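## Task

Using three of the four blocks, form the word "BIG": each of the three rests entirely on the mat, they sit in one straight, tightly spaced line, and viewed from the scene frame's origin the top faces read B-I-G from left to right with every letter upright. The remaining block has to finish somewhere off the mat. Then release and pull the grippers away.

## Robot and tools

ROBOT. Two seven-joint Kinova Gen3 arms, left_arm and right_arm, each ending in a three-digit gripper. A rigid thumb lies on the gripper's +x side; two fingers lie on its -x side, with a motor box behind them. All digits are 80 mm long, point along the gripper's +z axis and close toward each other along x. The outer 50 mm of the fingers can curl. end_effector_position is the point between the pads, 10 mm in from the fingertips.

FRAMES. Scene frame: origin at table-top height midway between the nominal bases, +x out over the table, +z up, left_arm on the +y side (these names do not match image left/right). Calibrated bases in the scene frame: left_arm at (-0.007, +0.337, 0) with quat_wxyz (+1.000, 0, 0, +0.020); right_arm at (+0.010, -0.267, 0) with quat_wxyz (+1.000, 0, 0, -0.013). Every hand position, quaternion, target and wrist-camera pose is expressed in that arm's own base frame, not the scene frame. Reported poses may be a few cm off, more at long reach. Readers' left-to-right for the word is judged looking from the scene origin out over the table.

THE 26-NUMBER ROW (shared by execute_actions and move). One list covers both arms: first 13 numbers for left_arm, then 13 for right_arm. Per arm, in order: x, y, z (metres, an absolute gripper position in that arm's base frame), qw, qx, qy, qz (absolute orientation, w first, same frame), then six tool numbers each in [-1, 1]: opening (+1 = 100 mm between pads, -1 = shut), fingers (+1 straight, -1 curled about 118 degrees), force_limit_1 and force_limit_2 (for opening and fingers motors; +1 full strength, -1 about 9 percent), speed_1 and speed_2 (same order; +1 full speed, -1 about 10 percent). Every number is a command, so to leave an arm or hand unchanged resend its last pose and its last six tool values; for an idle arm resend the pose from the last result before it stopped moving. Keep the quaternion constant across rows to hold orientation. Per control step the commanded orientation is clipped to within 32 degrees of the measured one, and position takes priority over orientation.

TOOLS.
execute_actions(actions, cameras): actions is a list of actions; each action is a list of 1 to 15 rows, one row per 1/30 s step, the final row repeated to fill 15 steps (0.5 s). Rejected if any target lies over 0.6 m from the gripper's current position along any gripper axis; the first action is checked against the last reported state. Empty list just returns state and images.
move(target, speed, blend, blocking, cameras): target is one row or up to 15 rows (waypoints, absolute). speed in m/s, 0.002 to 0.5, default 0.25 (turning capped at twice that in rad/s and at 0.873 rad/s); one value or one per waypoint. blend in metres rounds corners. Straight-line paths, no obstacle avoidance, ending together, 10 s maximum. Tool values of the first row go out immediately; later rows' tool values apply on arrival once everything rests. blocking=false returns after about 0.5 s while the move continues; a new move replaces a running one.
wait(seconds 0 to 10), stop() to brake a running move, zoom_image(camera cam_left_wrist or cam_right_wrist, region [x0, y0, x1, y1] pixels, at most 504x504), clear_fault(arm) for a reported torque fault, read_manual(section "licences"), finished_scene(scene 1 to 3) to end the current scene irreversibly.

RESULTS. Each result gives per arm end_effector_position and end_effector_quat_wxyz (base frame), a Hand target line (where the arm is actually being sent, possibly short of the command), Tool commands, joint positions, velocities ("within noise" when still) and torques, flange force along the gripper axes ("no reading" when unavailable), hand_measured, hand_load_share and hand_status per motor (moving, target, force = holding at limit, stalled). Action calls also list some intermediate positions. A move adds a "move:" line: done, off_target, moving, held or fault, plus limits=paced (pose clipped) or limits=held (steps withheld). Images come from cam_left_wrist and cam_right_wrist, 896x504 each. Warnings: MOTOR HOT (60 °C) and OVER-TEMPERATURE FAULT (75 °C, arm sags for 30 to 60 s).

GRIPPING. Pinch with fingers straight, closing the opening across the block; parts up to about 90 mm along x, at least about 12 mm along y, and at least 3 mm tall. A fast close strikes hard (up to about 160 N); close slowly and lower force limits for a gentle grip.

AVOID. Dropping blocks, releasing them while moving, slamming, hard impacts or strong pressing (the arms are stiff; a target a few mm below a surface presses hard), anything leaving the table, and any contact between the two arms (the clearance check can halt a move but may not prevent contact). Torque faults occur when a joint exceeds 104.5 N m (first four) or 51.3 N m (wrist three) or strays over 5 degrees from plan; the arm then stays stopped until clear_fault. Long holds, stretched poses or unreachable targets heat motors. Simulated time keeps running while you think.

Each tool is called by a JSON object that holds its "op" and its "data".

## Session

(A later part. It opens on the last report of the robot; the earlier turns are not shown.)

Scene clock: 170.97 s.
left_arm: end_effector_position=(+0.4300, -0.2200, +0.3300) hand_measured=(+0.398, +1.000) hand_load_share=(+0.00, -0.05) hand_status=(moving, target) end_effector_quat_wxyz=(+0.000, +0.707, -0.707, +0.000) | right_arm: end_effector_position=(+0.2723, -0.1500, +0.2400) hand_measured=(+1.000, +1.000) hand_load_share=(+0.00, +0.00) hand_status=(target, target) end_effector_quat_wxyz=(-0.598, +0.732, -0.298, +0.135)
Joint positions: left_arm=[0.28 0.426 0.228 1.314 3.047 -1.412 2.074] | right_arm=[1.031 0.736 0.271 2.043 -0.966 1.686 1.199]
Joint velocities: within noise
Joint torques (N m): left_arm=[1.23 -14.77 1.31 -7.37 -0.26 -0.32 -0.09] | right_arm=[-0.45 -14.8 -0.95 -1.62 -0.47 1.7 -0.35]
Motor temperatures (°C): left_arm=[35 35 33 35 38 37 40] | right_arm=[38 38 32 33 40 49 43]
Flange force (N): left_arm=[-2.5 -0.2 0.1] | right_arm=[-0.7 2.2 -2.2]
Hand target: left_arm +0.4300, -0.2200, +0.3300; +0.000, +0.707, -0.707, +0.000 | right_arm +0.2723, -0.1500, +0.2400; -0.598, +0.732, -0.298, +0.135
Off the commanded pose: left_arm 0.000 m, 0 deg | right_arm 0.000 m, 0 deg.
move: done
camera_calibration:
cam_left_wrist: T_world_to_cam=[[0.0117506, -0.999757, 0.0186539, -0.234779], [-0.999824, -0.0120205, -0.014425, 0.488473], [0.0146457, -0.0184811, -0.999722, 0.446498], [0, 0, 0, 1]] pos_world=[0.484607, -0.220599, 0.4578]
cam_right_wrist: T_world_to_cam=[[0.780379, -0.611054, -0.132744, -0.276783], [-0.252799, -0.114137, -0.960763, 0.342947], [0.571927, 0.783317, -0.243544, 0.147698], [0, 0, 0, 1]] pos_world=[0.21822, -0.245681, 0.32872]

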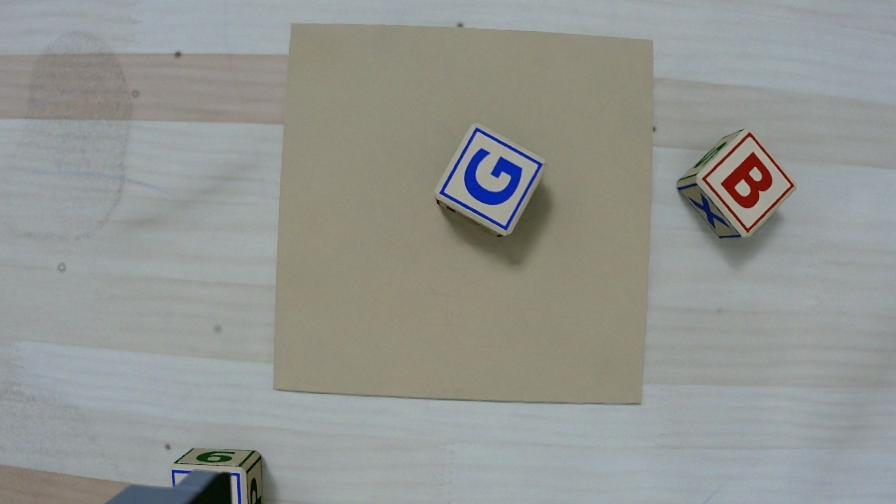

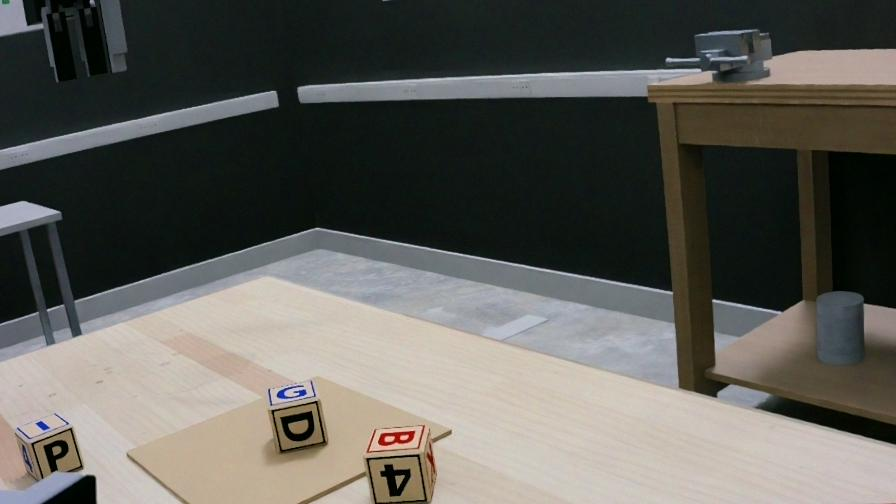

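{"op": "move", "data": {"target": [[0.5245,-0.2455,0.09,0,0.9692,-0.2461,0,0.4,1,0,0,-0.6,1,0.2723,-0.15,0.24,-0.598,0.732,-0.298,0.135,1,1,0,0,1,1],[0.5245,-0.2455,0.03,0,0.9692,-0.2461,0,0.4,1,0,0,-0.6,1,0.2723,-0.15,0.24,-0.598,0.732,-0.298,0.135,1,1,0,0,1,1],[0.5245,-0.2455,0.03,0,0.9692,-0.2461,0,-0.5,1,-0.5,0,-0.6,1,0.2723,-0.15,0.24,-0.598,0.732,-0.298,0.135,1,1,0,0,1,1],[0.5245,-0.2455,0.03,0,0.9692,-0.2461,0,0.4,1,0,0,-0.6,1,0.2723,-0.15,0.24,-0.598,0.732,-0.298,0.135,1,1,0,0,1,1],[0.5245,-0.2455,0.075,0,0.9692,-0.2461,0,0.4,1,0,0,-0.6,1,0.2723,-0.15,0.24,-0.598,0.732,-0.298,0.135,1,1,0,0,1,1]], "speed": [0.25,0.08,0.05,0.02,0.12], "cameras": ["cam_right_wrist"]}}

{"op": "move", "data": {"target": [[0.5245,-0.2455,0.075,0,0.8594,0.5113,0,0.4,1,0,0,-0.6,1,0.2723,-0.15,0.24,-0.598,0.732,-0.298,0.135,1,1,0,0,1,1],[0.5245,-0.2455,0.03,0,0.8594,0.5113,0,0.4,1,0,0,-0.6,1,0.2723,-0.15,0.24,-0.598,0.732,-0.298,0.135,1,1,0,0,1,1],[0.5245,-0.2455,0.03,0,0.8594,0.5113,0,-0.5,1,0,0,-0.6,1,0.2723,-0.15,0.24,-0.598,0.732,-0.298,0.135,1,1,0,0,1,1],[0.5245,-0.2455,0.05,0,0.8594,0.5113,0,-0.5,1,0,0,-0.6,1,0.2723,-0.15,0.24,-0.598,0.732,-0.298,0.135,1,1,0,0,1,1],[0.5096,-0.2787,0.05,0,1,0,0,-0.5,1,0,0,-0.6,1,0.2723,-0.15,0.24,-0.598,0.732,-0.298,0.135,1,1,0,0,1,1],[0.5096,-0.2787,0.0306,0,1,0,0,-0.5,1,0,0,-0.6,1,0.2723,-0.15,0.24,-0.598,0.732,-0.298,0.135,1,1,0,0,1,1]], "speed": [0.25,0.08,0.05,0.1,0.2,0.04]}}

Scene clock: 234.23 s.
left_arm: end_effector_position=(+0.5245, -0.2455, +0.0750) hand_measured=(+0.398, +1.001) hand_load_share=(+0.00, -0.07) hand_status=(target, target) end_effector_quat_wxyz=(+0.000, +0.969, -0.246, +0.000) | right_arm: end_effector_position=(+0.2723, -0.1500, +0.2400) hand_measured=(+1.000, +1.000) hand_load_share=(+0.00, +0.00) hand_status=(target, target) end_effector_quat_wxyz=(-0.598, +0.732, -0.298, +0.135)
Joint positions: left_arm=[0.413 0.885 -0.033 1.321 3.173 -0.936 3.018] | right_arm=[1.031 0.736 0.271 2.043 -0.966 1.686 1.199]
Joint velocities: within noise
Joint torques (N m): left_arm=[1.21 -20.39 0.5 -5.8 -0.18 -0.56 -0.06] | right_arm=[-0.49 -14.78 -1 -1.63 -0.47 1.72 -0.36]
Motor temperatures (°C): left_arm=[35 35 33 35 38 37 40] | right_arm=[37 38 32 33 39 49 43]
Flange force (N): left_arm=[0.0 -2.0 0.3] | right_arm=[-0.8 2.2 -2.2]
Hand target: left_arm +0.5245, -0.2455, +0.0750; +0.000, +0.969, -0.246, +0.000 | right_arm +0.2723, -0.1500, +0.2400; -0.598, +0.732, -0.298, +0.135
Off the commanded pose: left_arm 0.000 m, 0 deg | right_arm 0.000 m, 0 deg.
move: done
camera_calibration:
cam_right_wrist: T_world_to_cam=[[0.780379, -0.611054, -0.132744, -0.276783], [-0.252799, -0.114137, -0.960763, 0.342947], [0.571927, 0.783317, -0.243544, 0.147698], [0, 0, 0, 1]] pos_world=[0.21822, -0.245681, 0.32872]
Images, in order (width x height): cam_right_wrist 896x504.

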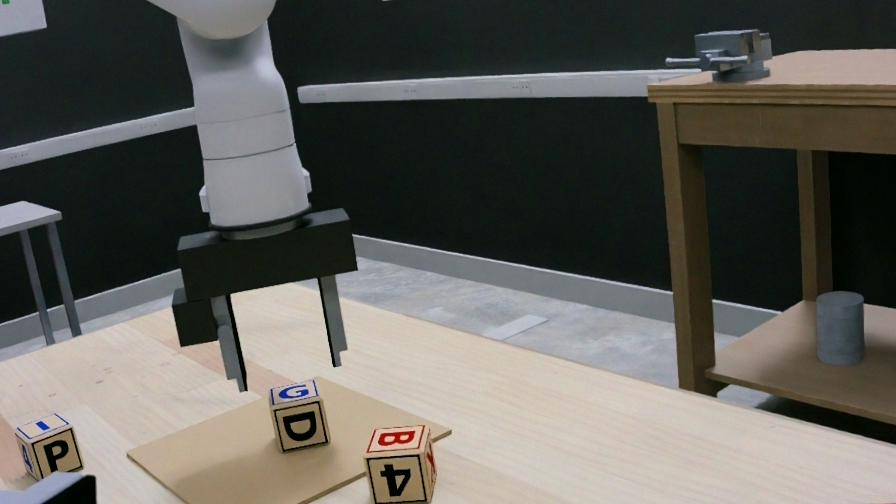

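Scene clock: 243.40 s.
left_arm: end_effector_position=(+0.5096, -0.2787, +0.0307) hand_measured=(-0.151, +1.003) hand_load_share=(+0.72, +0.13) hand_status=(force, target) end_effector_quat_wxyz=(+0.000, +1.000, +0.000, +0.000) | right_arm: end_effector_position=(+0.2723, -0.1500, +0.2400) hand_measured=(+1.000, +1.000) hand_load_share=(+0.00, +0.00) hand_status=(target, target) end_effector_quat_wxyz=(-0.598, +0.732, -0.298, +0.135)
Joint positions: left_arm=[0.537 0.961 -0.15 1.329 3.303 -0.864 3.487] | right_arm=[1.031 0.736 0.271 2.043 -0.966 1.686 1.199]
Joint velocities: within noise
Joint torques (N m): left_arm=[1.22 -20.88 -0.11 -5.48 -0.19 -0.43 -0.06] | right_arm=[-0.42 -14.79 -0.99 -1.65 -0.5 1.72 -0.36]
Motor temperatures (°C): left_arm=[35 35 32 35 38 37 40] | right_arm=[37 38 32 33 39 49 43]
Flange force (N): left_arm=[1.2 -1.7 0.3] | right_arm=[-0.8 2.2 -2.1]
Hand target: left_arm +0.5096, -0.2787, +0.0306; +0.000, +1.000, +0.000, +0.000 | right_arm +0.2723, -0.1500, +0.2400; -0.598, +0.732, -0.298, +0.135
Off the commanded pose: left_arm 0.000 m, 0 deg | right_arm 0.000 m, 0 deg.
move: done
camera_calibration:
cam_left_wrist: T_world_to_cam=[[0.999757, 0.0117506, 0.0186539, -0.510398], [0.0120205, -0.999824, -0.014425, -0.2279], [0.0184811, 0.0146457, -0.999722, 0.152309], [0, 0, 0, 1]] pos_world=[0.510199, -0.224093, 0.1585]
cam_right_wrist: T_world_to_cam=[[0.780379, -0.611054, -0.132744, -0.276783], [-0.252799, -0.114137, -0.960763, 0.342947], [0.571927, 0.783317, -0.243544, 0.147698], [0, 0, 0, 1]] pos_world=[0.21822, -0.245681, 0.32872]

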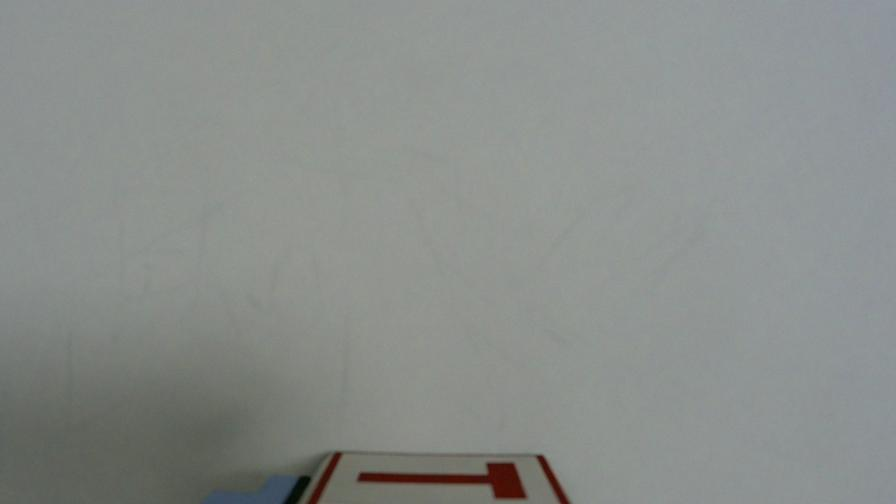

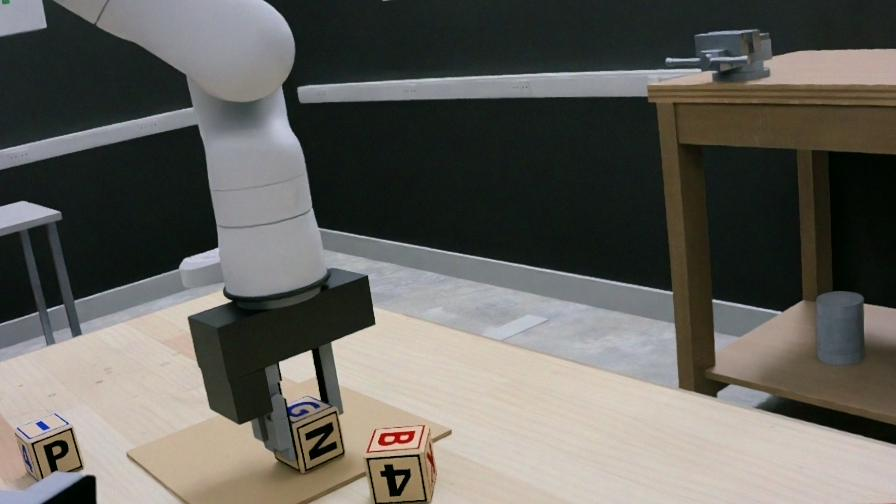

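{"op": "move", "data": {"target": [[0.5096,-0.2787,0.03,0,1,0,0,-0.5,1,0,0,-0.6,1,0.2723,-0.15,0.24,-0.598,0.732,-0.298,0.135,1,1,0,0,1,1],[0.5096,-0.2787,0.03,0,1,0,0,0.4,1,0,0,-0.6,1,0.2723,-0.15,0.24,-0.598,0.732,-0.298,0.135,1,1,0,0,1,1],[0.5096,-0.2787,0.10,0,1,0,0,0.4,1,0,0,-0.6,1,0.2723,-0.15,0.24,-0.598,0.732,-0.298,0.135,1,1,0,0,1,1],[0.3565,-0.10,0.09,0,1,0,0,0.4,1,0,0,-0.6,1,0.2723,-0.15,0.24,-0.598,0.732,-0.298,0.135,1,1,0,0,1,1],[0.3565,-0.10,0.025,0,1,0,0,0.4,1,0,0,-0.6,1,0.2723,-0.15,0.24,-0.598,0.732,-0.298,0.135,1,1,0,0,1,1],[0.3565,-0.10,0.025,0,1,0,0,-0.5,1,-0.5,0,-0.6,1,0.2723,-0.15,0.24,-0.598,0.732,-0.298,0.135,1,1,0,0,1,1]], "speed": [0.02,0.02,0.12,0.3,0.08,0.05], "blend": [0,0,0.02,0.01,0,0]}}

{"op": "move", "data": {"target": [[0.3565,-0.10,0.025,0,1,0,0,0.4,1,-0.5,0,-0.6,1,0.2723,-0.15,0.24,-0.598,0.732,-0.298,0.135,1,1,0,0,1,1],[0.3565,-0.10,0.08,0,1,0,0,0.4,1,-0.5,0,-0.6,1,0.2723,-0.15,0.24,-0.598,0.732,-0.298,0.135,1,1,0,0,1,1],[0.3565,-0.10,0.08,0,0.7071,-0.7071,0,0.4,1,0,0,-0.6,1,0.2723,-0.15,0.24,-0.598,0.732,-0.298,0.135,1,1,0,0,1,1],[0.3565,-0.10,0.025,0,0.7071,-0.7071,0,0.4,1,0,0,-0.6,1,0.2723,-0.15,0.24,-0.598,0.732,-0.298,0.135,1,1,0,0,1,1],[0.3565,-0.10,0.025,0,0.7071,-0.7071,0,-0.5,1,0,0,-0.6,1,0.2723,-0.15,0.24,-0.598,0.732,-0.298,0.135,1,1,0,0,1,1],[0.3565,-0.10,0.1,0,0.7071,-0.7071,0,-0.5,1,0,0,-0.6,1,0.2723,-0.15,0.24,-0.598,0.732,-0.298,0.135,1,1,0,0,1,1]], "speed": [0.02,0.12,0.25,0.08,0.05,0.15]}}

Scene clock: 271.17 s.
left_arm: end_effector_position=(+0.3565, -0.1000, +0.0250) hand_measured=(-0.147, +1.002) hand_load_share=(+0.60, +0.12) hand_status=(force, target) end_effector_quat_wxyz=(+0.000, +1.000, +0.000, +0.000) | right_arm: end_effector_position=(+0.2723, -0.1500, +0.2400) hand_measured=(+1.000, +1.000) hand_load_share=(+0.00, +0.00) hand_status=(target, target) end_effector_quat_wxyz=(-0.598, +0.732, -0.298, +0.135)
Joint positions: left_arm=[0.295 0.685 -0.119 2.118 3.363 -0.35 3.136] | right_arm=[1.031 0.736 0.271 2.043 -0.966 1.686 1.199]
Joint velocities: within noise
Joint torques (N m): left_arm=[1.42 -12.52 0.47 -1.29 -0.16 -0.68 -0.12] | right_arm=[-0.41 -14.75 -0.99 -1.6 -0.46 1.7 -0.35]
Motor temperatures (°C): left_arm=[35 36 32 35 38 37 40] | right_arm=[37 38 32 33 39 49 43]
Flange force (N): left_arm=[1.6 -3.4 -2.9] | right_arm=[-0.6 2.1 -2.1]
Hand target: left_arm +0.3565, -0.1000, +0.0250; +0.000, +1.000, +0.000, +0.000 | right_arm +0.2723, -0.1500, +0.2400; -0.598, +0.732, -0.298, +0.135
Off the commanded pose: left_arm 0.000 m, 0 deg | right_arm 0.000 m, 0 deg.
move: done
camera_calibration:
cam_left_wrist: T_world_to_cam=[[0.999756, 0.0118505, 0.0186546, -0.359324], [0.0121205, -0.999823, -0.014424, -0.0475093], [0.0184804, 0.0146465, -0.999722, 0.146823], [0, 0, 0, 1]] pos_world=[0.357099, -0.0453931, 0.1528]
cam_right_wrist: T_world_to_cam=[[0.780379, -0.611054, -0.132744, -0.276783], [-0.252799, -0.114137, -0.960763, 0.342947], [0.571927, 0.783317, -0.243544, 0.147698], [0, 0, 0, 1]] pos_world=[0.21822, -0.245681, 0.32872]

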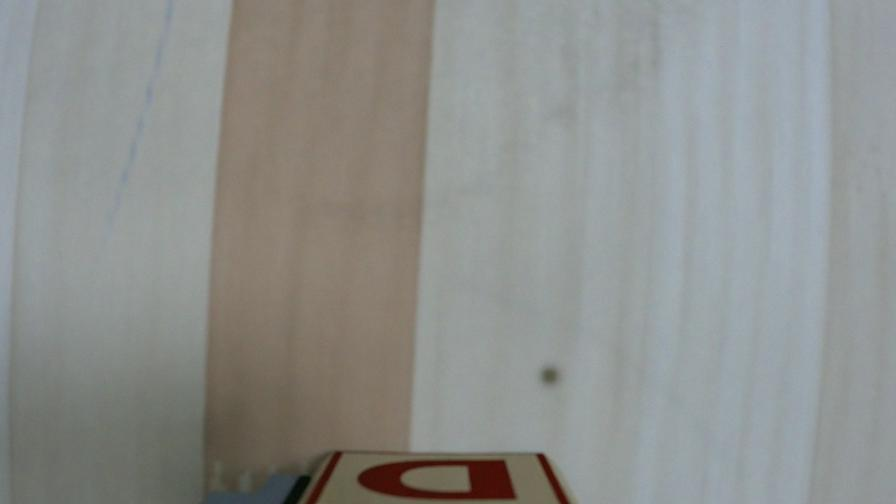

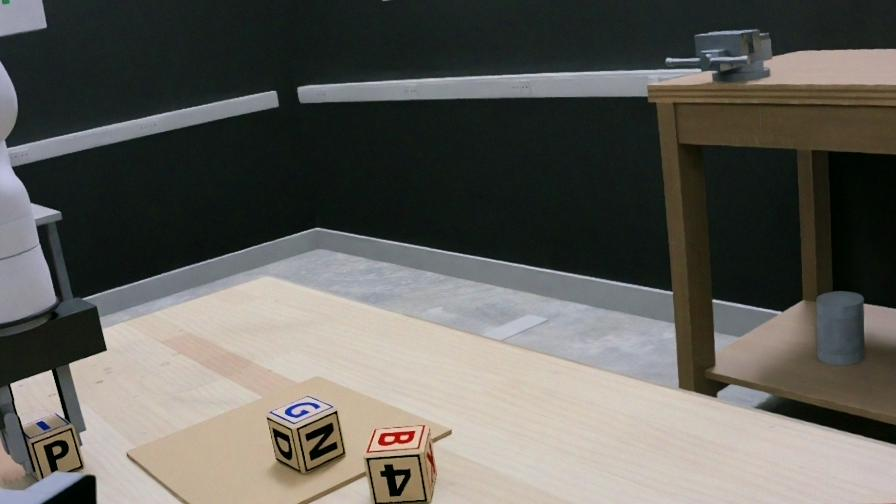

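Scene clock: 280.20 s.
left_arm: end_effector_position=(+0.3565, -0.1000, +0.1000) hand_measured=(-0.149, +1.003) hand_load_share=(+0.70, +0.14) hand_status=(force, target) end_effector_quat_wxyz=(+0.000, +0.707, -0.707, +0.000) | right_arm: end_effector_position=(+0.2723, -0.1500, +0.2400) hand_measured=(+1.000, +1.000) hand_load_share=(+0.00, +0.00) hand_status=(target, target) end_effector_quat_wxyz=(-0.598, +0.732, -0.298, +0.135)
Joint positions: left_arm=[-0.006 0.514 0.291 2.086 2.879 -0.576 2.042] | right_arm=[1.031 0.736 0.271 2.043 -0.966 1.686 1.199]
Joint velocities: within noise
Joint torques (N m): left_arm=[1.25 -12.51 1.56 -3.87 -0.2 -0.37 -0.1] | right_arm=[-0.42 -14.81 -0.96 -1.61 -0.45 1.68 -0.33]
Motor temperatures (°C): left_arm=[35 36 32 35 38 37 40] | right_arm=[37 38 32 33 39 49 43]
Flange force (N): left_arm=[-3.3 -0.1 -0.7] | right_arm=[-0.5 2.1 -2.1]
Hand target: left_arm +0.3565, -0.1000, +0.1000; +0.000, +0.707, -0.707, +0.000 | right_arm +0.2723, -0.1500, +0.2400; -0.598, +0.732, -0.298, +0.135
Off the commanded pose: left_arm 0.000 m, 0 deg | right_arm 0.000 m, 0 deg.
move: done
camera_calibration:
cam_left_wrist: T_world_to_cam=[[0.0118505, -0.999756, 0.0186546, -0.109596], [-0.999823, -0.0121205, -0.014424, 0.413102], [0.0146465, -0.0184804, -0.999722, 0.219858], [0, 0, 0, 1]] pos_world=[0.411107, -0.100499, 0.2278]
cam_right_wrist: T_world_to_cam=[[0.780379, -0.611054, -0.132744, -0.276783], [-0.252799, -0.114137, -0.960763, 0.342947], [0.571927, 0.783317, -0.243544, 0.147698], [0, 0, 0, 1]] pos_world=[0.21822, -0.245681, 0.32872]

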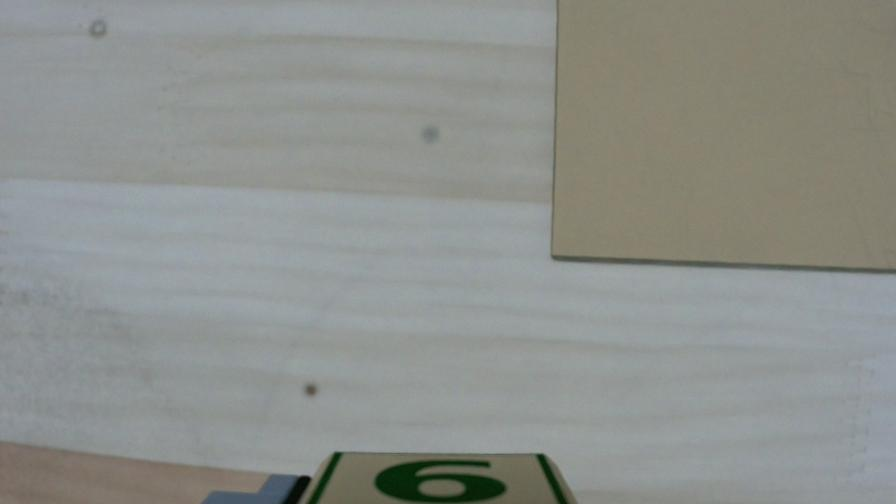

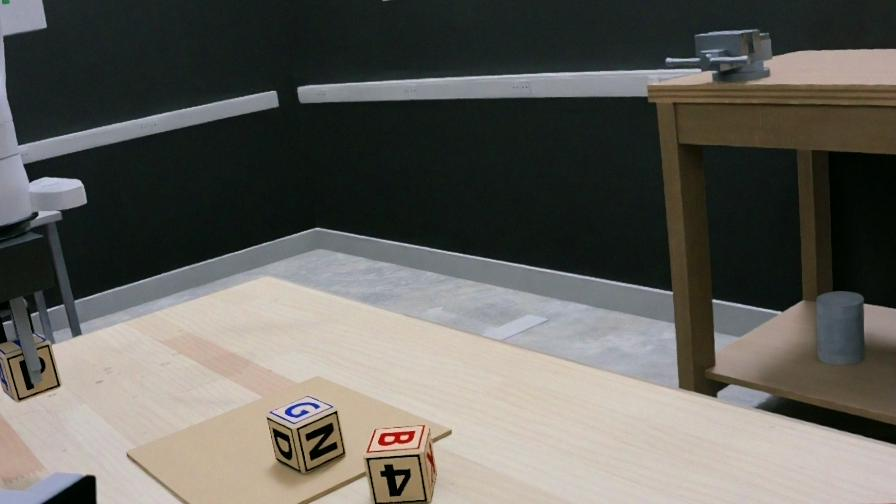

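{"op": "move", "data": {"target": [[0.5096,-0.2345,0.1,0,1,0,0,-0.5,1,0,0,-0.6,1,0.2723,-0.15,0.24,-0.598,0.732,-0.298,0.135,1,1,0,0,1,1],[0.5096,-0.2345,0.06,0,1,0,0,-0.5,1,0,0,-0.6,1,0.2723,-0.15,0.24,-0.598,0.732,-0.298,0.135,1,1,0,0,1,1]], "speed": [0.25,0.1]}}

{"op": "zoom_image", "data": {"camera": "cam_right_wrist", "region": [230, 370, 370, 504]}}

Scene clock: 290.43 s.
left_arm: end_effector_position=(+0.5096, -0.2345, +0.0601) hand_measured=(-0.150, +1.003) hand_load_share=(+0.73, +0.15) hand_status=(force, target) end_effector_quat_wxyz=(+0.000, +1.000, +0.000, +0.000) | right_arm: end_effector_position=(+0.2723, -0.1500, +0.2400) hand_measured=(+1.000, +1.000) hand_load_share=(+0.00, +0.00) hand_status=(target, target) end_effector_quat_wxyz=(-0.598, +0.732, -0.298, +0.135)
Joint positions: left_arm=[0.453 0.876 -0.118 1.406 3.26 -0.866 3.442] | right_arm=[1.031 0.736 0.271 2.043 -0.966 1.686 1.199]
Joint velocities: within noise
Joint torques (N m): left_arm=[1.13 -19.99 0.05 -5.55 -0.18 -0.35 -0.07] | right_arm=[-0.45 -14.77 -1 -1.65 -0.45 1.74 -0.35]
Motor temperatures (°C): left_arm=[35 35 32 35 38 37 40] | right_arm=[37 38 32 33 39 49 43]
Flange force (N): left_arm=[1.1 -1.6 0.2] | right_arm=[-0.8 2.2 -2.0]
Hand target: left_arm +0.5096, -0.2345, +0.0600; +0.000, +1.000, +0.000, +0.000 | right_arm +0.2723, -0.1500, +0.2400; -0.598, +0.732, -0.298, +0.135
Off the commanded pose: left_arm 0.000 m, 0 deg | right_arm 0.000 m, 0 deg.
move: done
camera_calibration:
cam_left_wrist: T_world_to_cam=[[0.999757, 0.0117506, 0.0186539, -0.511466], [0.0120205, -0.999824, -0.014425, -0.183284], [0.0184811, 0.0146457, -0.999722, 0.181053], [0, 0, 0, 1]] pos_world=[0.510199, -0.179893, 0.1879]
cam_right_wrist: T_world_to_cam=[[0.780379, -0.611054, -0.132744, -0.276783], [-0.252799, -0.114137, -0.960763, 0.342947], [0.571927, 0.783317, -0.243544, 0.147698], [0, 0, 0, 1]] pos_world=[0.21822, -0.245681, 0.32872]

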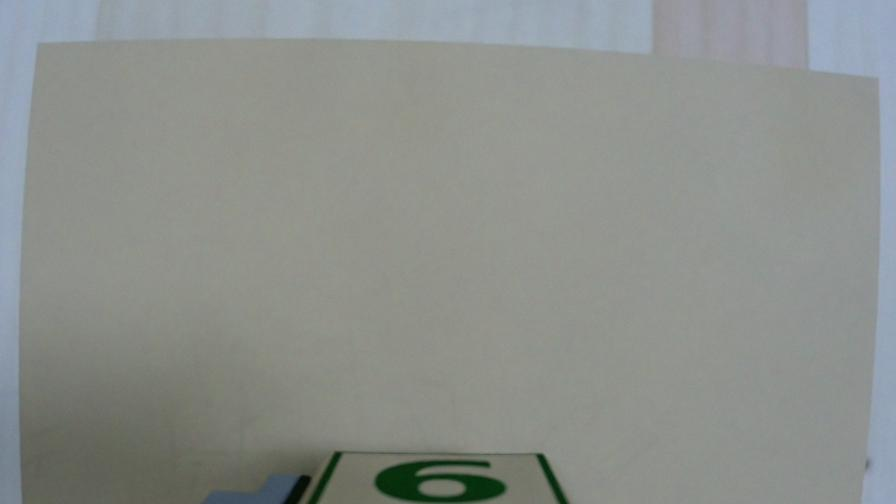

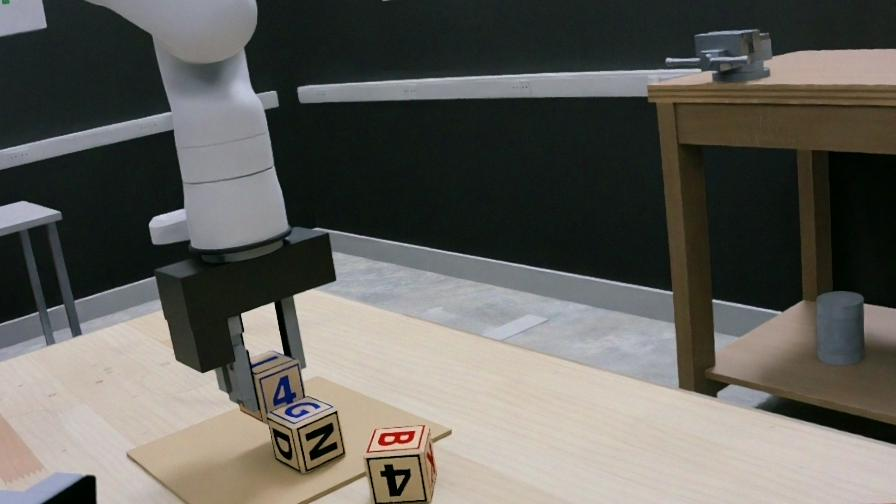

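Scaled by 3.600 from the camera's 896x504 image, which has a finer 1280x720 frame.

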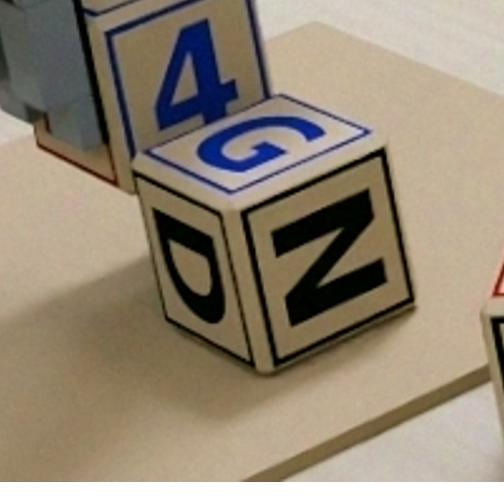

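{"op": "move", "data": {"target": [0.5096,-0.2345,0.0305,0,1,0,0,-0.5,1,0,0,-0.6,1,0.2723,-0.15,0.24,-0.598,0.732,-0.298,0.135,1,1,0,0,1,1], "speed": 0.04, "cameras": ["cam_right_wrist"]}}

{"op": "move", "data": {"target": [0.5096,-0.2345,0.0295,0,1,0,0,-0.5,1,0,0,-0.6,1,0.2723,-0.15,0.24,-0.598,0.732,-0.298,0.135,1,1,0,0,1,1], "speed": 0.02, "cameras": ["cam_right_wrist"]}}

{"op": "zoom_image", "data": {"camera": "cam_right_wrist", "region": [230, 370, 370, 504]}}

Scene clock: 302.17 s.
left_arm: end_effector_position=(+0.5096, -0.2345, +0.0306) hand_measured=(-0.150, +1.003) hand_load_share=(+0.73, +0.15) hand_status=(force, target) end_effector_quat_wxyz=(+0.000, +1.000, +0.000, +0.000) | right_arm: end_effector_position=(+0.2723, -0.1500, +0.2400) hand_measured=(+1.000, +1.000) hand_load_share=(+0.00, +0.00) hand_status=(target, target) end_effector_quat_wxyz=(-0.598, +0.732, -0.298, +0.135)
Joint positions: left_arm=[0.451 0.924 -0.113 1.418 3.266 -0.807 3.438] | right_arm=[1.031 0.736 0.271 2.043 -0.966 1.686 1.199]
Joint velocities: within noise
Joint torques (N m): left_arm=[1.25 -20.28 0.07 -5.22 -0.18 -0.5 -0.08] | right_arm=[-0.41 -14.79 -0.96 -1.61 -0.45 1.73 -0.34]
Motor temperatures (°C): left_arm=[35 36 32 35 38 37 40] | right_arm=[37 38 32 33 39 49 43]
Flange force (N): left_arm=[1.0 -1.9 0.6] | right_arm=[-0.6 2.2 -2.0]
Hand target: left_arm +0.5096, -0.2345, +0.0305; +0.000, +1.000, +0.000, +0.000 | right_arm +0.2723, -0.1500, +0.2400; -0.598, +0.732, -0.298, +0.135
Off the commanded pose: left_arm 0.000 m, 0 deg | right_arm 0.000 m, 0 deg.
move: done
camera_calibration:
cam_right_wrist: T_world_to_cam=[[0.780379, -0.611054, -0.132744, -0.276783], [-0.252799, -0.114137, -0.960763, 0.342947], [0.571927, 0.783317, -0.243544, 0.147698], [0, 0, 0, 1]] pos_world=[0.21822, -0.245681, 0.32872]
Images, in order (width x height): cam_right_wrist 896x504.

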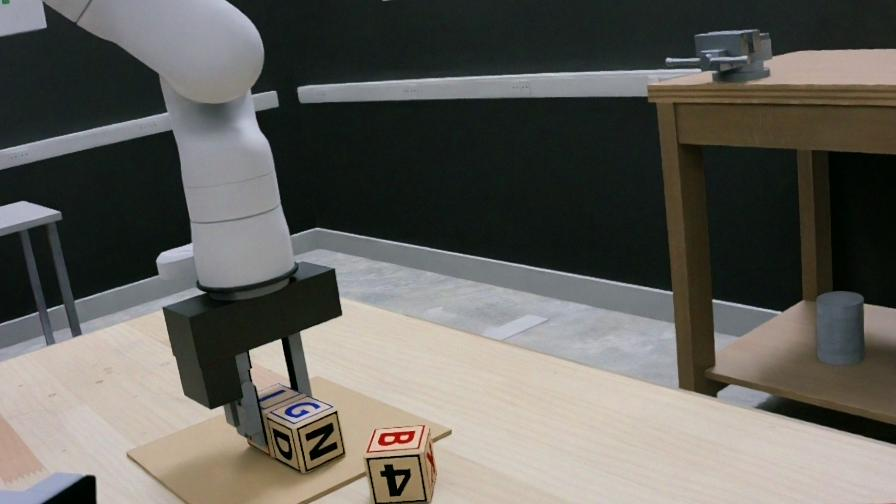

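Scene clock: 302.87 s.
left_arm: end_effector_position=(+0.5096, -0.2345, +0.0296) hand_measured=(-0.150, +1.003) hand_load_share=(+0.72, +0.16) hand_status=(force, target) end_effector_quat_wxyz=(+0.000, +1.000, +0.000, +0.000) | right_arm: end_effector_position=(+0.2723, -0.1500, +0.2400) hand_measured=(+1.000, +1.000) hand_load_share=(+0.00, +0.00) hand_status=(target, target) end_effector_quat_wxyz=(-0.598, +0.732, -0.298, +0.135)
Joint positions: left_arm=[0.451 0.925 -0.113 1.418 3.267 -0.805 3.437] | right_arm=[1.031 0.736 0.271 2.043 -0.966 1.686 1.199]
Joint velocities: within noise
Joint torques (N m): left_arm=[1.29 -14.48 0.36 -5.32 0.04 1.37 -0.02] | right_arm=[-0.45 -14.79 -0.99 -1.63 -0.44 1.71 -0.36]
Motor temperatures (°C): left_arm=[35 36 32 35 38 37 40] | right_arm=[37 38 32 33 39 49 43]
Flange force (N): left_arm=[-4.1 -4.5 -12.8] | right_arm=[-0.7 2.2 -2.1]
Hand target: left_arm +0.5096, -0.2345, +0.0295; +0.000, +1.000, +0.000, +0.000 | right_arm +0.2723, -0.1500, +0.2400; -0.598, +0.732, -0.298, +0.135
Off the commanded pose: left_arm 0.000 m, 0 deg | right_arm 0.000 m, 0 deg.
move: done
camera_calibration:
cam_right_wrist: T_world_to_cam=[[0.780379, -0.611054, -0.132744, -0.276783], [-0.252799, -0.114137, -0.960763, 0.342947], [0.571927, 0.783317, -0.243544, 0.147698], [0, 0, 0, 1]] pos_world=[0.21822, -0.245681, 0.32872]
Images, in order (width x height): cam_right_wrist 896x504.

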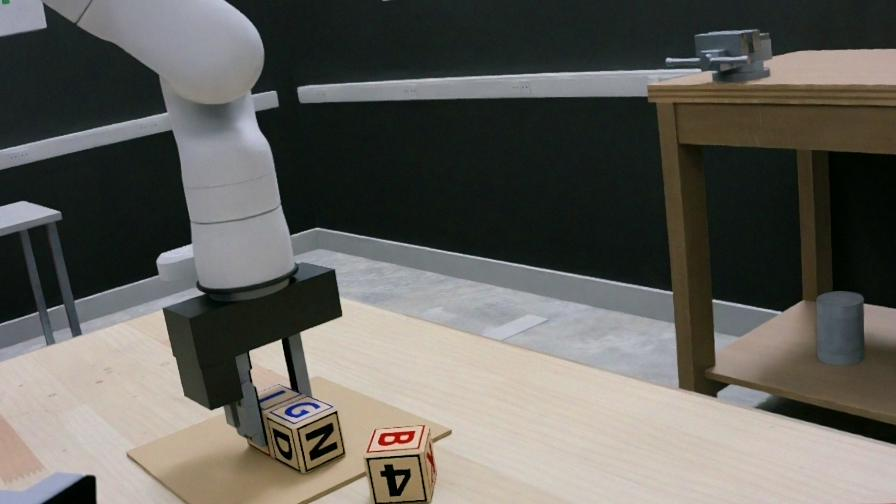

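Scaled by 3.600 from the camera's 896x504 image, which has a finer 1280x720 frame.

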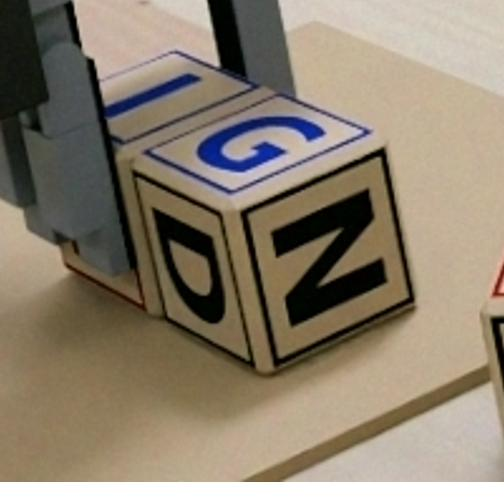

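{"op": "move", "data": {"target": [[0.5096,-0.2345,0.0298,0,1,0,0,-0.5,1,0,0,-0.6,1,0.2723,-0.15,0.24,-0.598,0.732,-0.298,0.135,1,1,0,0,1,1],[0.5096,-0.2345,0.0298,0,1,0,0,0.4,1,0,0,-0.6,1,0.2723,-0.15,0.24,-0.598,0.732,-0.298,0.135,1,1,0,0,1,1],[0.5096,-0.2345,0.11,0,1,0,0,0.4,1,0,0,-0.6,1,0.2723,-0.15,0.24,-0.598,0.732,-0.298,0.135,1,1,0,0,1,1],[0.47,-0.34,0.26,0,0.7071,-0.7071,0,0.4,1,0,0,-0.6,1,0.2723,-0.15,0.24,-0.598,0.732,-0.298,0.135,1,1,0,0,1,1]], "speed": [0.02,0.02,0.12,0.25], "blend": [0,0,0.02,0], "cameras": ["cam_left_wrist"]}}

{"op": "zoom_image", "data": {"camera": "cam_left_wrist", "region": [460, 160, 640, 340]}}

Scene clock: 318.33 s.
left_arm: end_effector_position=(+0.4700, -0.3400, +0.2600) hand_measured=(+0.398, +1.001) hand_load_share=(+0.00, -0.06) hand_status=(target, target) end_effector_quat_wxyz=(+0.000, +0.707, -0.707, +0.000) | right_arm: end_effector_position=(+0.2723, -0.1500, +0.2400) hand_measured=(+1.000, +1.000) hand_load_share=(+0.00, +0.00) hand_status=(target, target) end_effector_quat_wxyz=(-0.598, +0.732, -0.298, +0.135)
Joint positions: left_arm=[0.458 0.709 0.27 1.064 2.964 -1.389 2.269] | right_arm=[1.031 0.736 0.271 2.043 -0.966 1.686 1.199]
Joint velocities: within noise
Joint torques (N m): left_arm=[1.16 -19.2 1.86 -7.12 -0.27 -0.35 -0.3] | right_arm=[-0.45 -14.77 -0.97 -1.6 -0.47 1.71 -0.35]
Motor temperatures (°C): left_arm=[35 36 32 35 38 37 40] | right_arm=[37 38 32 33 39 49 42]
Flange force (N): left_arm=[-1.5 -0.6 0.0] | right_arm=[-0.7 2.1 -2.2]
Hand target: left_arm +0.4700, -0.3400, +0.2600; +0.000, +0.707, -0.707, +0.000 | right_arm +0.2723, -0.1500, +0.2400; -0.598, +0.732, -0.298, +0.135
Off the commanded pose: left_arm 0.000 m, 0 deg | right_arm 0.000 m, 0 deg.
move: done
camera_calibration:
cam_left_wrist: T_world_to_cam=[[0.0118505, -0.999756, 0.0186546, -0.353867], [-0.999823, -0.0121205, -0.014424, 0.52598], [0.0146465, -0.0184804, -0.999722, 0.373716], [0, 0, 0, 1]] pos_world=[0.524607, -0.340499, 0.3878]
Images, in order (width x height): cam_left_wrist 896x504.

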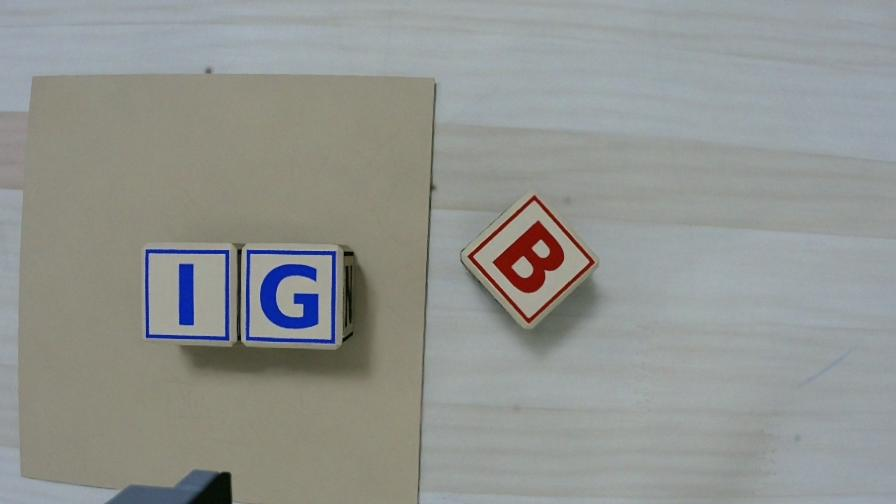

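Scaled by 2.800 from the camera's 896x504 image, which has a finer 1280x720 frame.

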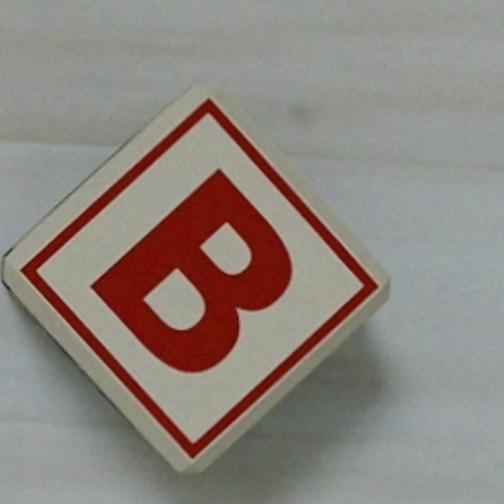

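{"op": "move", "data": {"target": [[0.526,-0.3755,0.09,0,0.3689,-0.9294,0,0.3,1,0,0,-0.6,1,0.2723,-0.15,0.24,-0.598,0.732,-0.298,0.135,1,1,0,0,1,1],[0.526,-0.3755,0.025,0,0.3689,-0.9294,0,0.3,1,0,0,-0.6,1,0.2723,-0.15,0.24,-0.598,0.732,-0.298,0.135,1,1,0,0,1,1],[0.526,-0.3755,0.025,0,0.3689,-0.9294,0,-0.5,1,-0.5,0,-0.6,1,0.2723,-0.15,0.24,-0.598,0.732,-0.298,0.135,1,1,0,0,1,1],[0.526,-0.3755,0.025,0,0.3689,-0.9294,0,0.3,1,-0.5,0,-0.6,1,0.2723,-0.15,0.24,-0.598,0.732,-0.298,0.135,1,1,0,0,1,1],[0.526,-0.3755,0.08,0,0.3689,-0.9294,0,0.3,1,0,0,-0.6,1,0.2723,-0.15,0.24,-0.598,0.732,-0.298,0.135,1,1,0,0,1,1]], "speed": [0.25,0.08,0.05,0.02,0.12], "cameras": ["cam_right_wrist"]}}

{"op": "move", "data": {"target": [[0.526,-0.3755,0.08,0,0.9181,-0.3963,0,0.3,1,0,0,-0.6,1,0.2723,-0.15,0.24,-0.598,0.732,-0.298,0.135,1,1,0,0,1,1],[0.526,-0.3755,0.025,0,0.9181,-0.3963,0,0.3,1,0,0,-0.6,1,0.2723,-0.15,0.24,-0.598,0.732,-0.298,0.135,1,1,0,0,1,1],[0.526,-0.3755,0.025,0,0.9181,-0.3963,0,-0.5,1,0,0,-0.6,1,0.2723,-0.15,0.24,-0.598,0.732,-0.298,0.135,1,1,0,0,1,1],[0.526,-0.3755,0.13,0,0.9181,-0.3963,0,-0.5,1,0,0,-0.6,1,0.2723,-0.15,0.24,-0.598,0.732,-0.298,0.135,1,1,0,0,1,1],[0.5096,-0.1905,0.13,0,1,0,0,-0.5,1,0,0,-0.6,1,0.2723,-0.15,0.24,-0.598,0.732,-0.298,0.135,1,1,0,0,1,1],[0.5096,-0.1905,0.06,0,1,0,0,-0.5,1,0,0,-0.6,1,0.2723,-0.15,0.24,-0.598,0.732,-0.298,0.135,1,1,0,0,1,1]], "speed": [0.25,0.08,0.05,0.15,0.25,0.1]}}

{"op": "zoom_image", "data": {"camera": "cam_right_wrist", "region": [210, 350, 350, 490]}}

Scene clock: 345.50 s.
left_arm: end_effector_position=(+0.5260, -0.3755, +0.0800) hand_measured=(+0.298, +1.001) hand_load_share=(+0.00, -0.07) hand_status=(target, target) end_effector_quat_wxyz=(+0.000, -0.369, +0.929, +0.000) | right_arm: end_effector_position=(+0.2723, -0.1500, +0.2400) hand_measured=(+1.000, +1.000) hand_load_share=(+0.00, +0.00) hand_status=(target, target) end_effector_quat_wxyz=(-0.598, +0.732, -0.298, +0.135)
Joint positions: left_arm=[0.427 1.058 0.394 0.986 2.767 -1.159 1.54] | right_arm=[1.031 0.736 0.271 2.043 -0.966 1.686 1.199]
Joint velocities: within noise
Joint torques (N m): left_arm=[1.24 -22.56 2.88 -6.36 -0.21 -0.25 -0.05] | right_arm=[-0.45 -14.81 -0.95 -1.68 -0.46 1.71 -0.37]
Motor temperatures (°C): left_arm=[35 36 32 35 38 37 40] | right_arm=[37 38 32 33 39 49 42]
Flange force (N): left_arm=[-1.6 1.4 -0.1] | right_arm=[-0.9 2.3 -2.0]
Hand target: left_arm +0.5260, -0.3755, +0.0800; +0.000, -0.369, +0.929, +0.000 | right_arm +0.2723, -0.1500, +0.2400; -0.598, +0.732, -0.298, +0.135
Off the commanded pose: left_arm 0.000 m, 0 deg | right_arm 0.000 m, 0 deg.
move: done
camera_calibration:
cam_right_wrist: T_world_to_cam=[[0.780379, -0.611054, -0.132744, -0.276783], [-0.252799, -0.114137, -0.960763, 0.342947], [0.571927, 0.783317, -0.243544, 0.147698], [0, 0, 0, 1]] pos_world=[0.21822, -0.245681, 0.32872]
Images, in order (width x height): cam_right_wrist 896x504.

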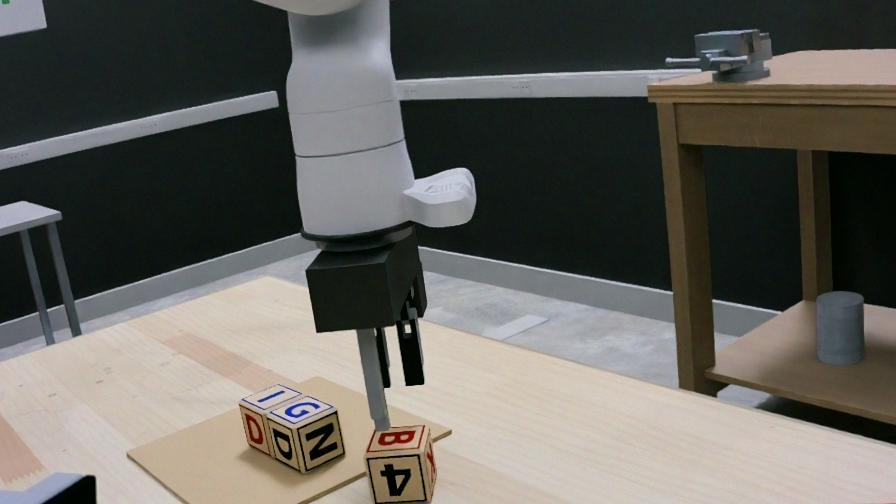

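Scene clock: 354.37 s.
left_arm: end_effector_position=(+0.5096, -0.1905, +0.0600) hand_measured=(-0.149, +1.002) hand_load_share=(+0.73, +0.13) hand_status=(force, target) end_effector_quat_wxyz=(+0.000, +1.000, +0.000, +0.000) | right_arm: end_effector_position=(+0.2723, -0.1500, +0.2400) hand_measured=(+1.000, +1.000) hand_load_share=(+0.00, +0.00) hand_status=(target, target) end_effector_quat_wxyz=(-0.598, +0.732, -0.298, +0.135)
Joint positions: left_arm=[0.389 0.846 -0.131 1.477 3.275 -0.827 3.353] | right_arm=[1.031 0.736 0.271 2.043 -0.966 1.686 1.199]
Joint velocities: within noise
Joint torques (N m): left_arm=[1.19 -19.4 -0.11 -5.29 -0.18 -0.39 -0.11] | right_arm=[-0.4 -14.79 -1.04 -1.6 -0.46 1.71 -0.37]
Motor temperatures (°C): left_arm=[35 36 32 35 38 37 40] | right_arm=[37 38 32 33 39 49 42]
Flange force (N): left_arm=[1.1 -1.8 0.3] | right_arm=[-0.7 2.2 -2.1]
Hand target: left_arm +0.5096, -0.1905, +0.0600; +0.000, +1.000, +0.000, +0.000 | right_arm +0.2723, -0.1500, +0.2400; -0.598, +0.732, -0.298, +0.135
Off the commanded pose: left_arm 0.000 m, 0 deg | right_arm 0.000 m, 0 deg.
move: done
camera_calibration:
cam_left_wrist: T_world_to_cam=[[0.999757, 0.0117496, 0.0186539, -0.511883], [0.0120195, -0.999824, -0.014425, -0.13929], [0.0184811, 0.0146457, -0.999722, 0.180411], [0, 0, 0, 1]] pos_world=[0.510099, -0.135893, 0.1879]
cam_right_wrist: T_world_to_cam=[[0.780379, -0.611054, -0.132744, -0.276783], [-0.252799, -0.114137, -0.960763, 0.342947], [0.571927, 0.783317, -0.243544, 0.147698], [0, 0, 0, 1]] pos_world=[0.21822, -0.245681, 0.32872]

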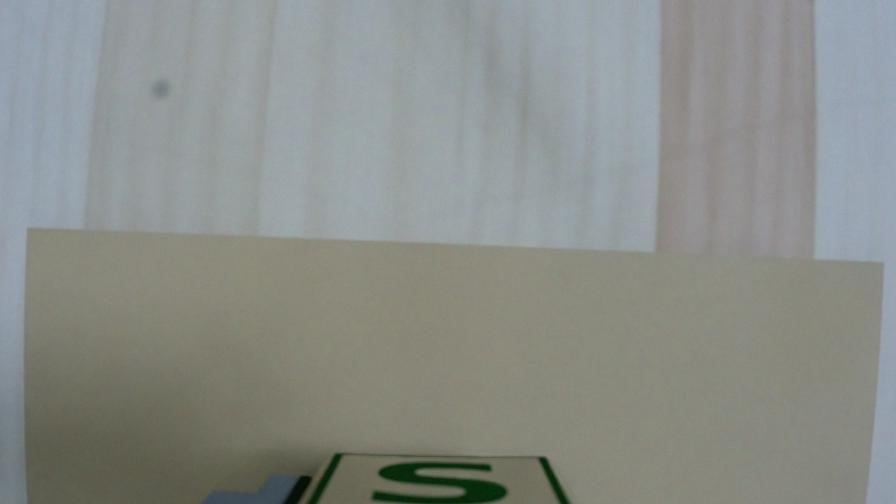

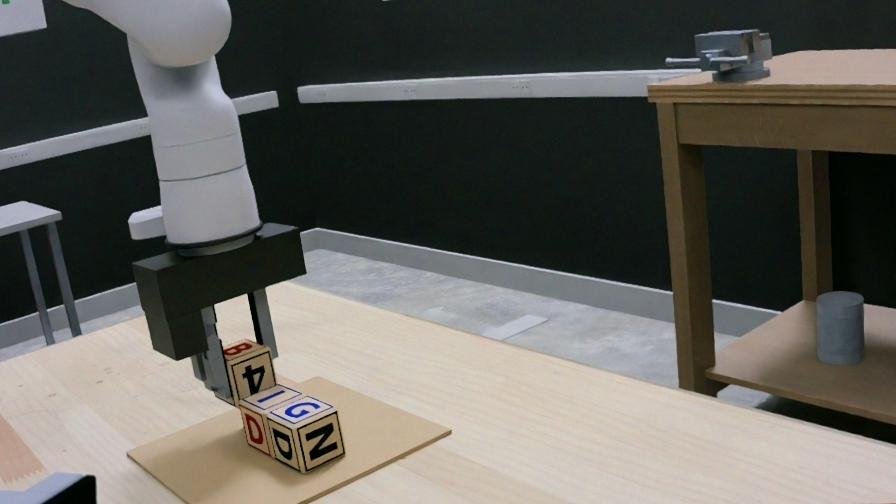

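Scaled by 3.600 from the camera's 896x504 image, which has a finer 1280x720 frame.

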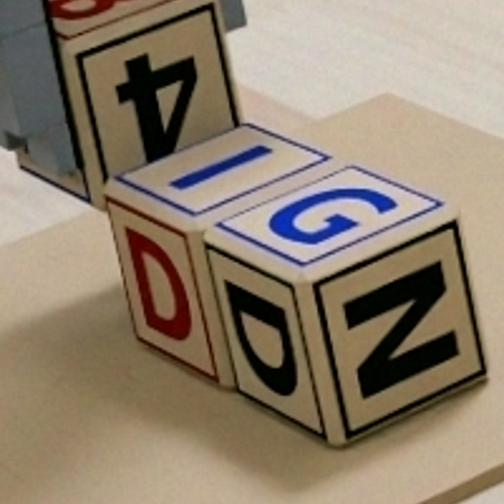

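{"op": "move", "data": {"target": [[0.5096,-0.1903,0.034,0,1,0,0,-0.5,1,0,0,-0.6,1,0.2723,-0.15,0.24,-0.598,0.732,-0.298,0.135,1,1,0,0,1,1],[0.5096,-0.1903,0.0303,0,1,0,0,-0.5,1,0,0,-0.6,1,0.2723,-0.15,0.24,-0.598,0.732,-0.298,0.135,1,1,0,0,1,1]], "speed": [0.06,0.02], "cameras": ["cam_right_wrist"]}}

{"op": "zoom_image", "data": {"camera": "cam_right_wrist", "region": [210, 350, 350, 490]}}

Scene clock: 363.97 s.
left_arm: end_effector_position=(+0.5096, -0.1903, +0.0303) hand_measured=(-0.149, +1.002) hand_load_share=(+0.73, +0.13) hand_status=(force, target) end_effector_quat_wxyz=(+0.000, +1.000, +0.000, +0.000) | right_arm: end_effector_position=(+0.2723, -0.1500, +0.2400) hand_measured=(+1.000, +1.000) hand_load_share=(+0.00, +0.00) hand_status=(target, target) end_effector_quat_wxyz=(-0.598, +0.732, -0.298, +0.135)
Joint positions: left_arm=[0.385 0.896 -0.125 1.489 3.283 -0.766 3.346] | right_arm=[1.031 0.736 0.271 2.043 -0.966 1.686 1.199]
Joint velocities: within noise
Joint torques (N m): left_arm=[1.17 -19.33 -0.05 -4.98 -0.14 -0.38 -0.05] | right_arm=[-0.43 -14.8 -0.97 -1.63 -0.46 1.72 -0.36]
Motor temperatures (°C): left_arm=[35 36 32 35 38 37 40] | right_arm=[37 38 32 33 39 49 42]
Flange force (N): left_arm=[0.5 -2.1 -0.3] | right_arm=[-0.7 2.3 -2.0]
Hand target: left_arm +0.5096, -0.1903, +0.0303; +0.000, +1.000, +0.000, +0.000 | right_arm +0.2723, -0.1500, +0.2400; -0.598, +0.732, -0.298, +0.135
Off the commanded pose: left_arm 0.000 m, 0 deg | right_arm 0.000 m, 0 deg.
move: done
camera_calibration:
cam_right_wrist: T_world_to_cam=[[0.780379, -0.611054, -0.132744, -0.276783], [-0.252799, -0.114137, -0.960763, 0.342947], [0.571927, 0.783317, -0.243544, 0.147698], [0, 0, 0, 1]] pos_world=[0.21822, -0.245681, 0.32872]
Images, in order (width x height): cam_right_wrist 896x504.

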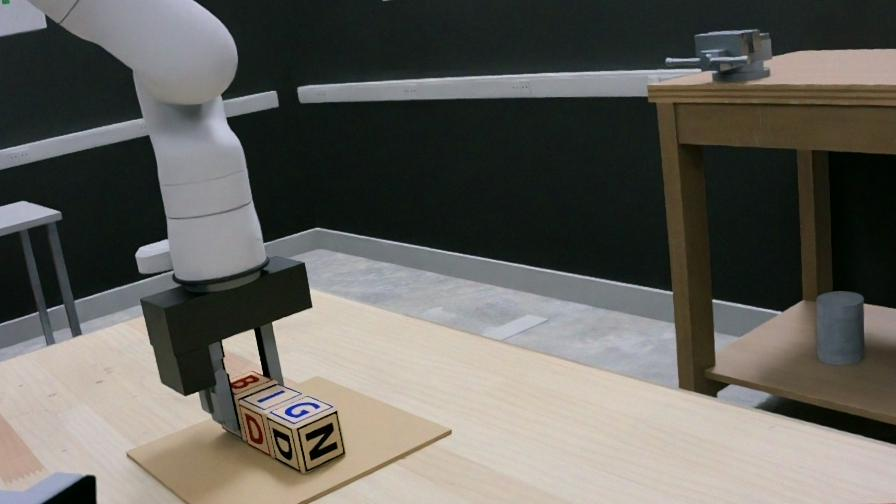

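Scaled by 3.600 from the camera's 896x504 image, which has a finer 1280x720 frame.

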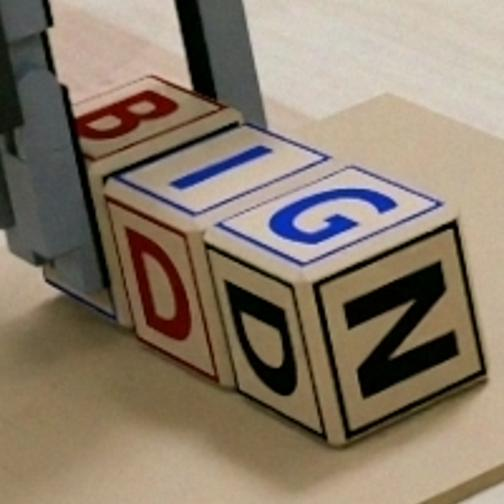

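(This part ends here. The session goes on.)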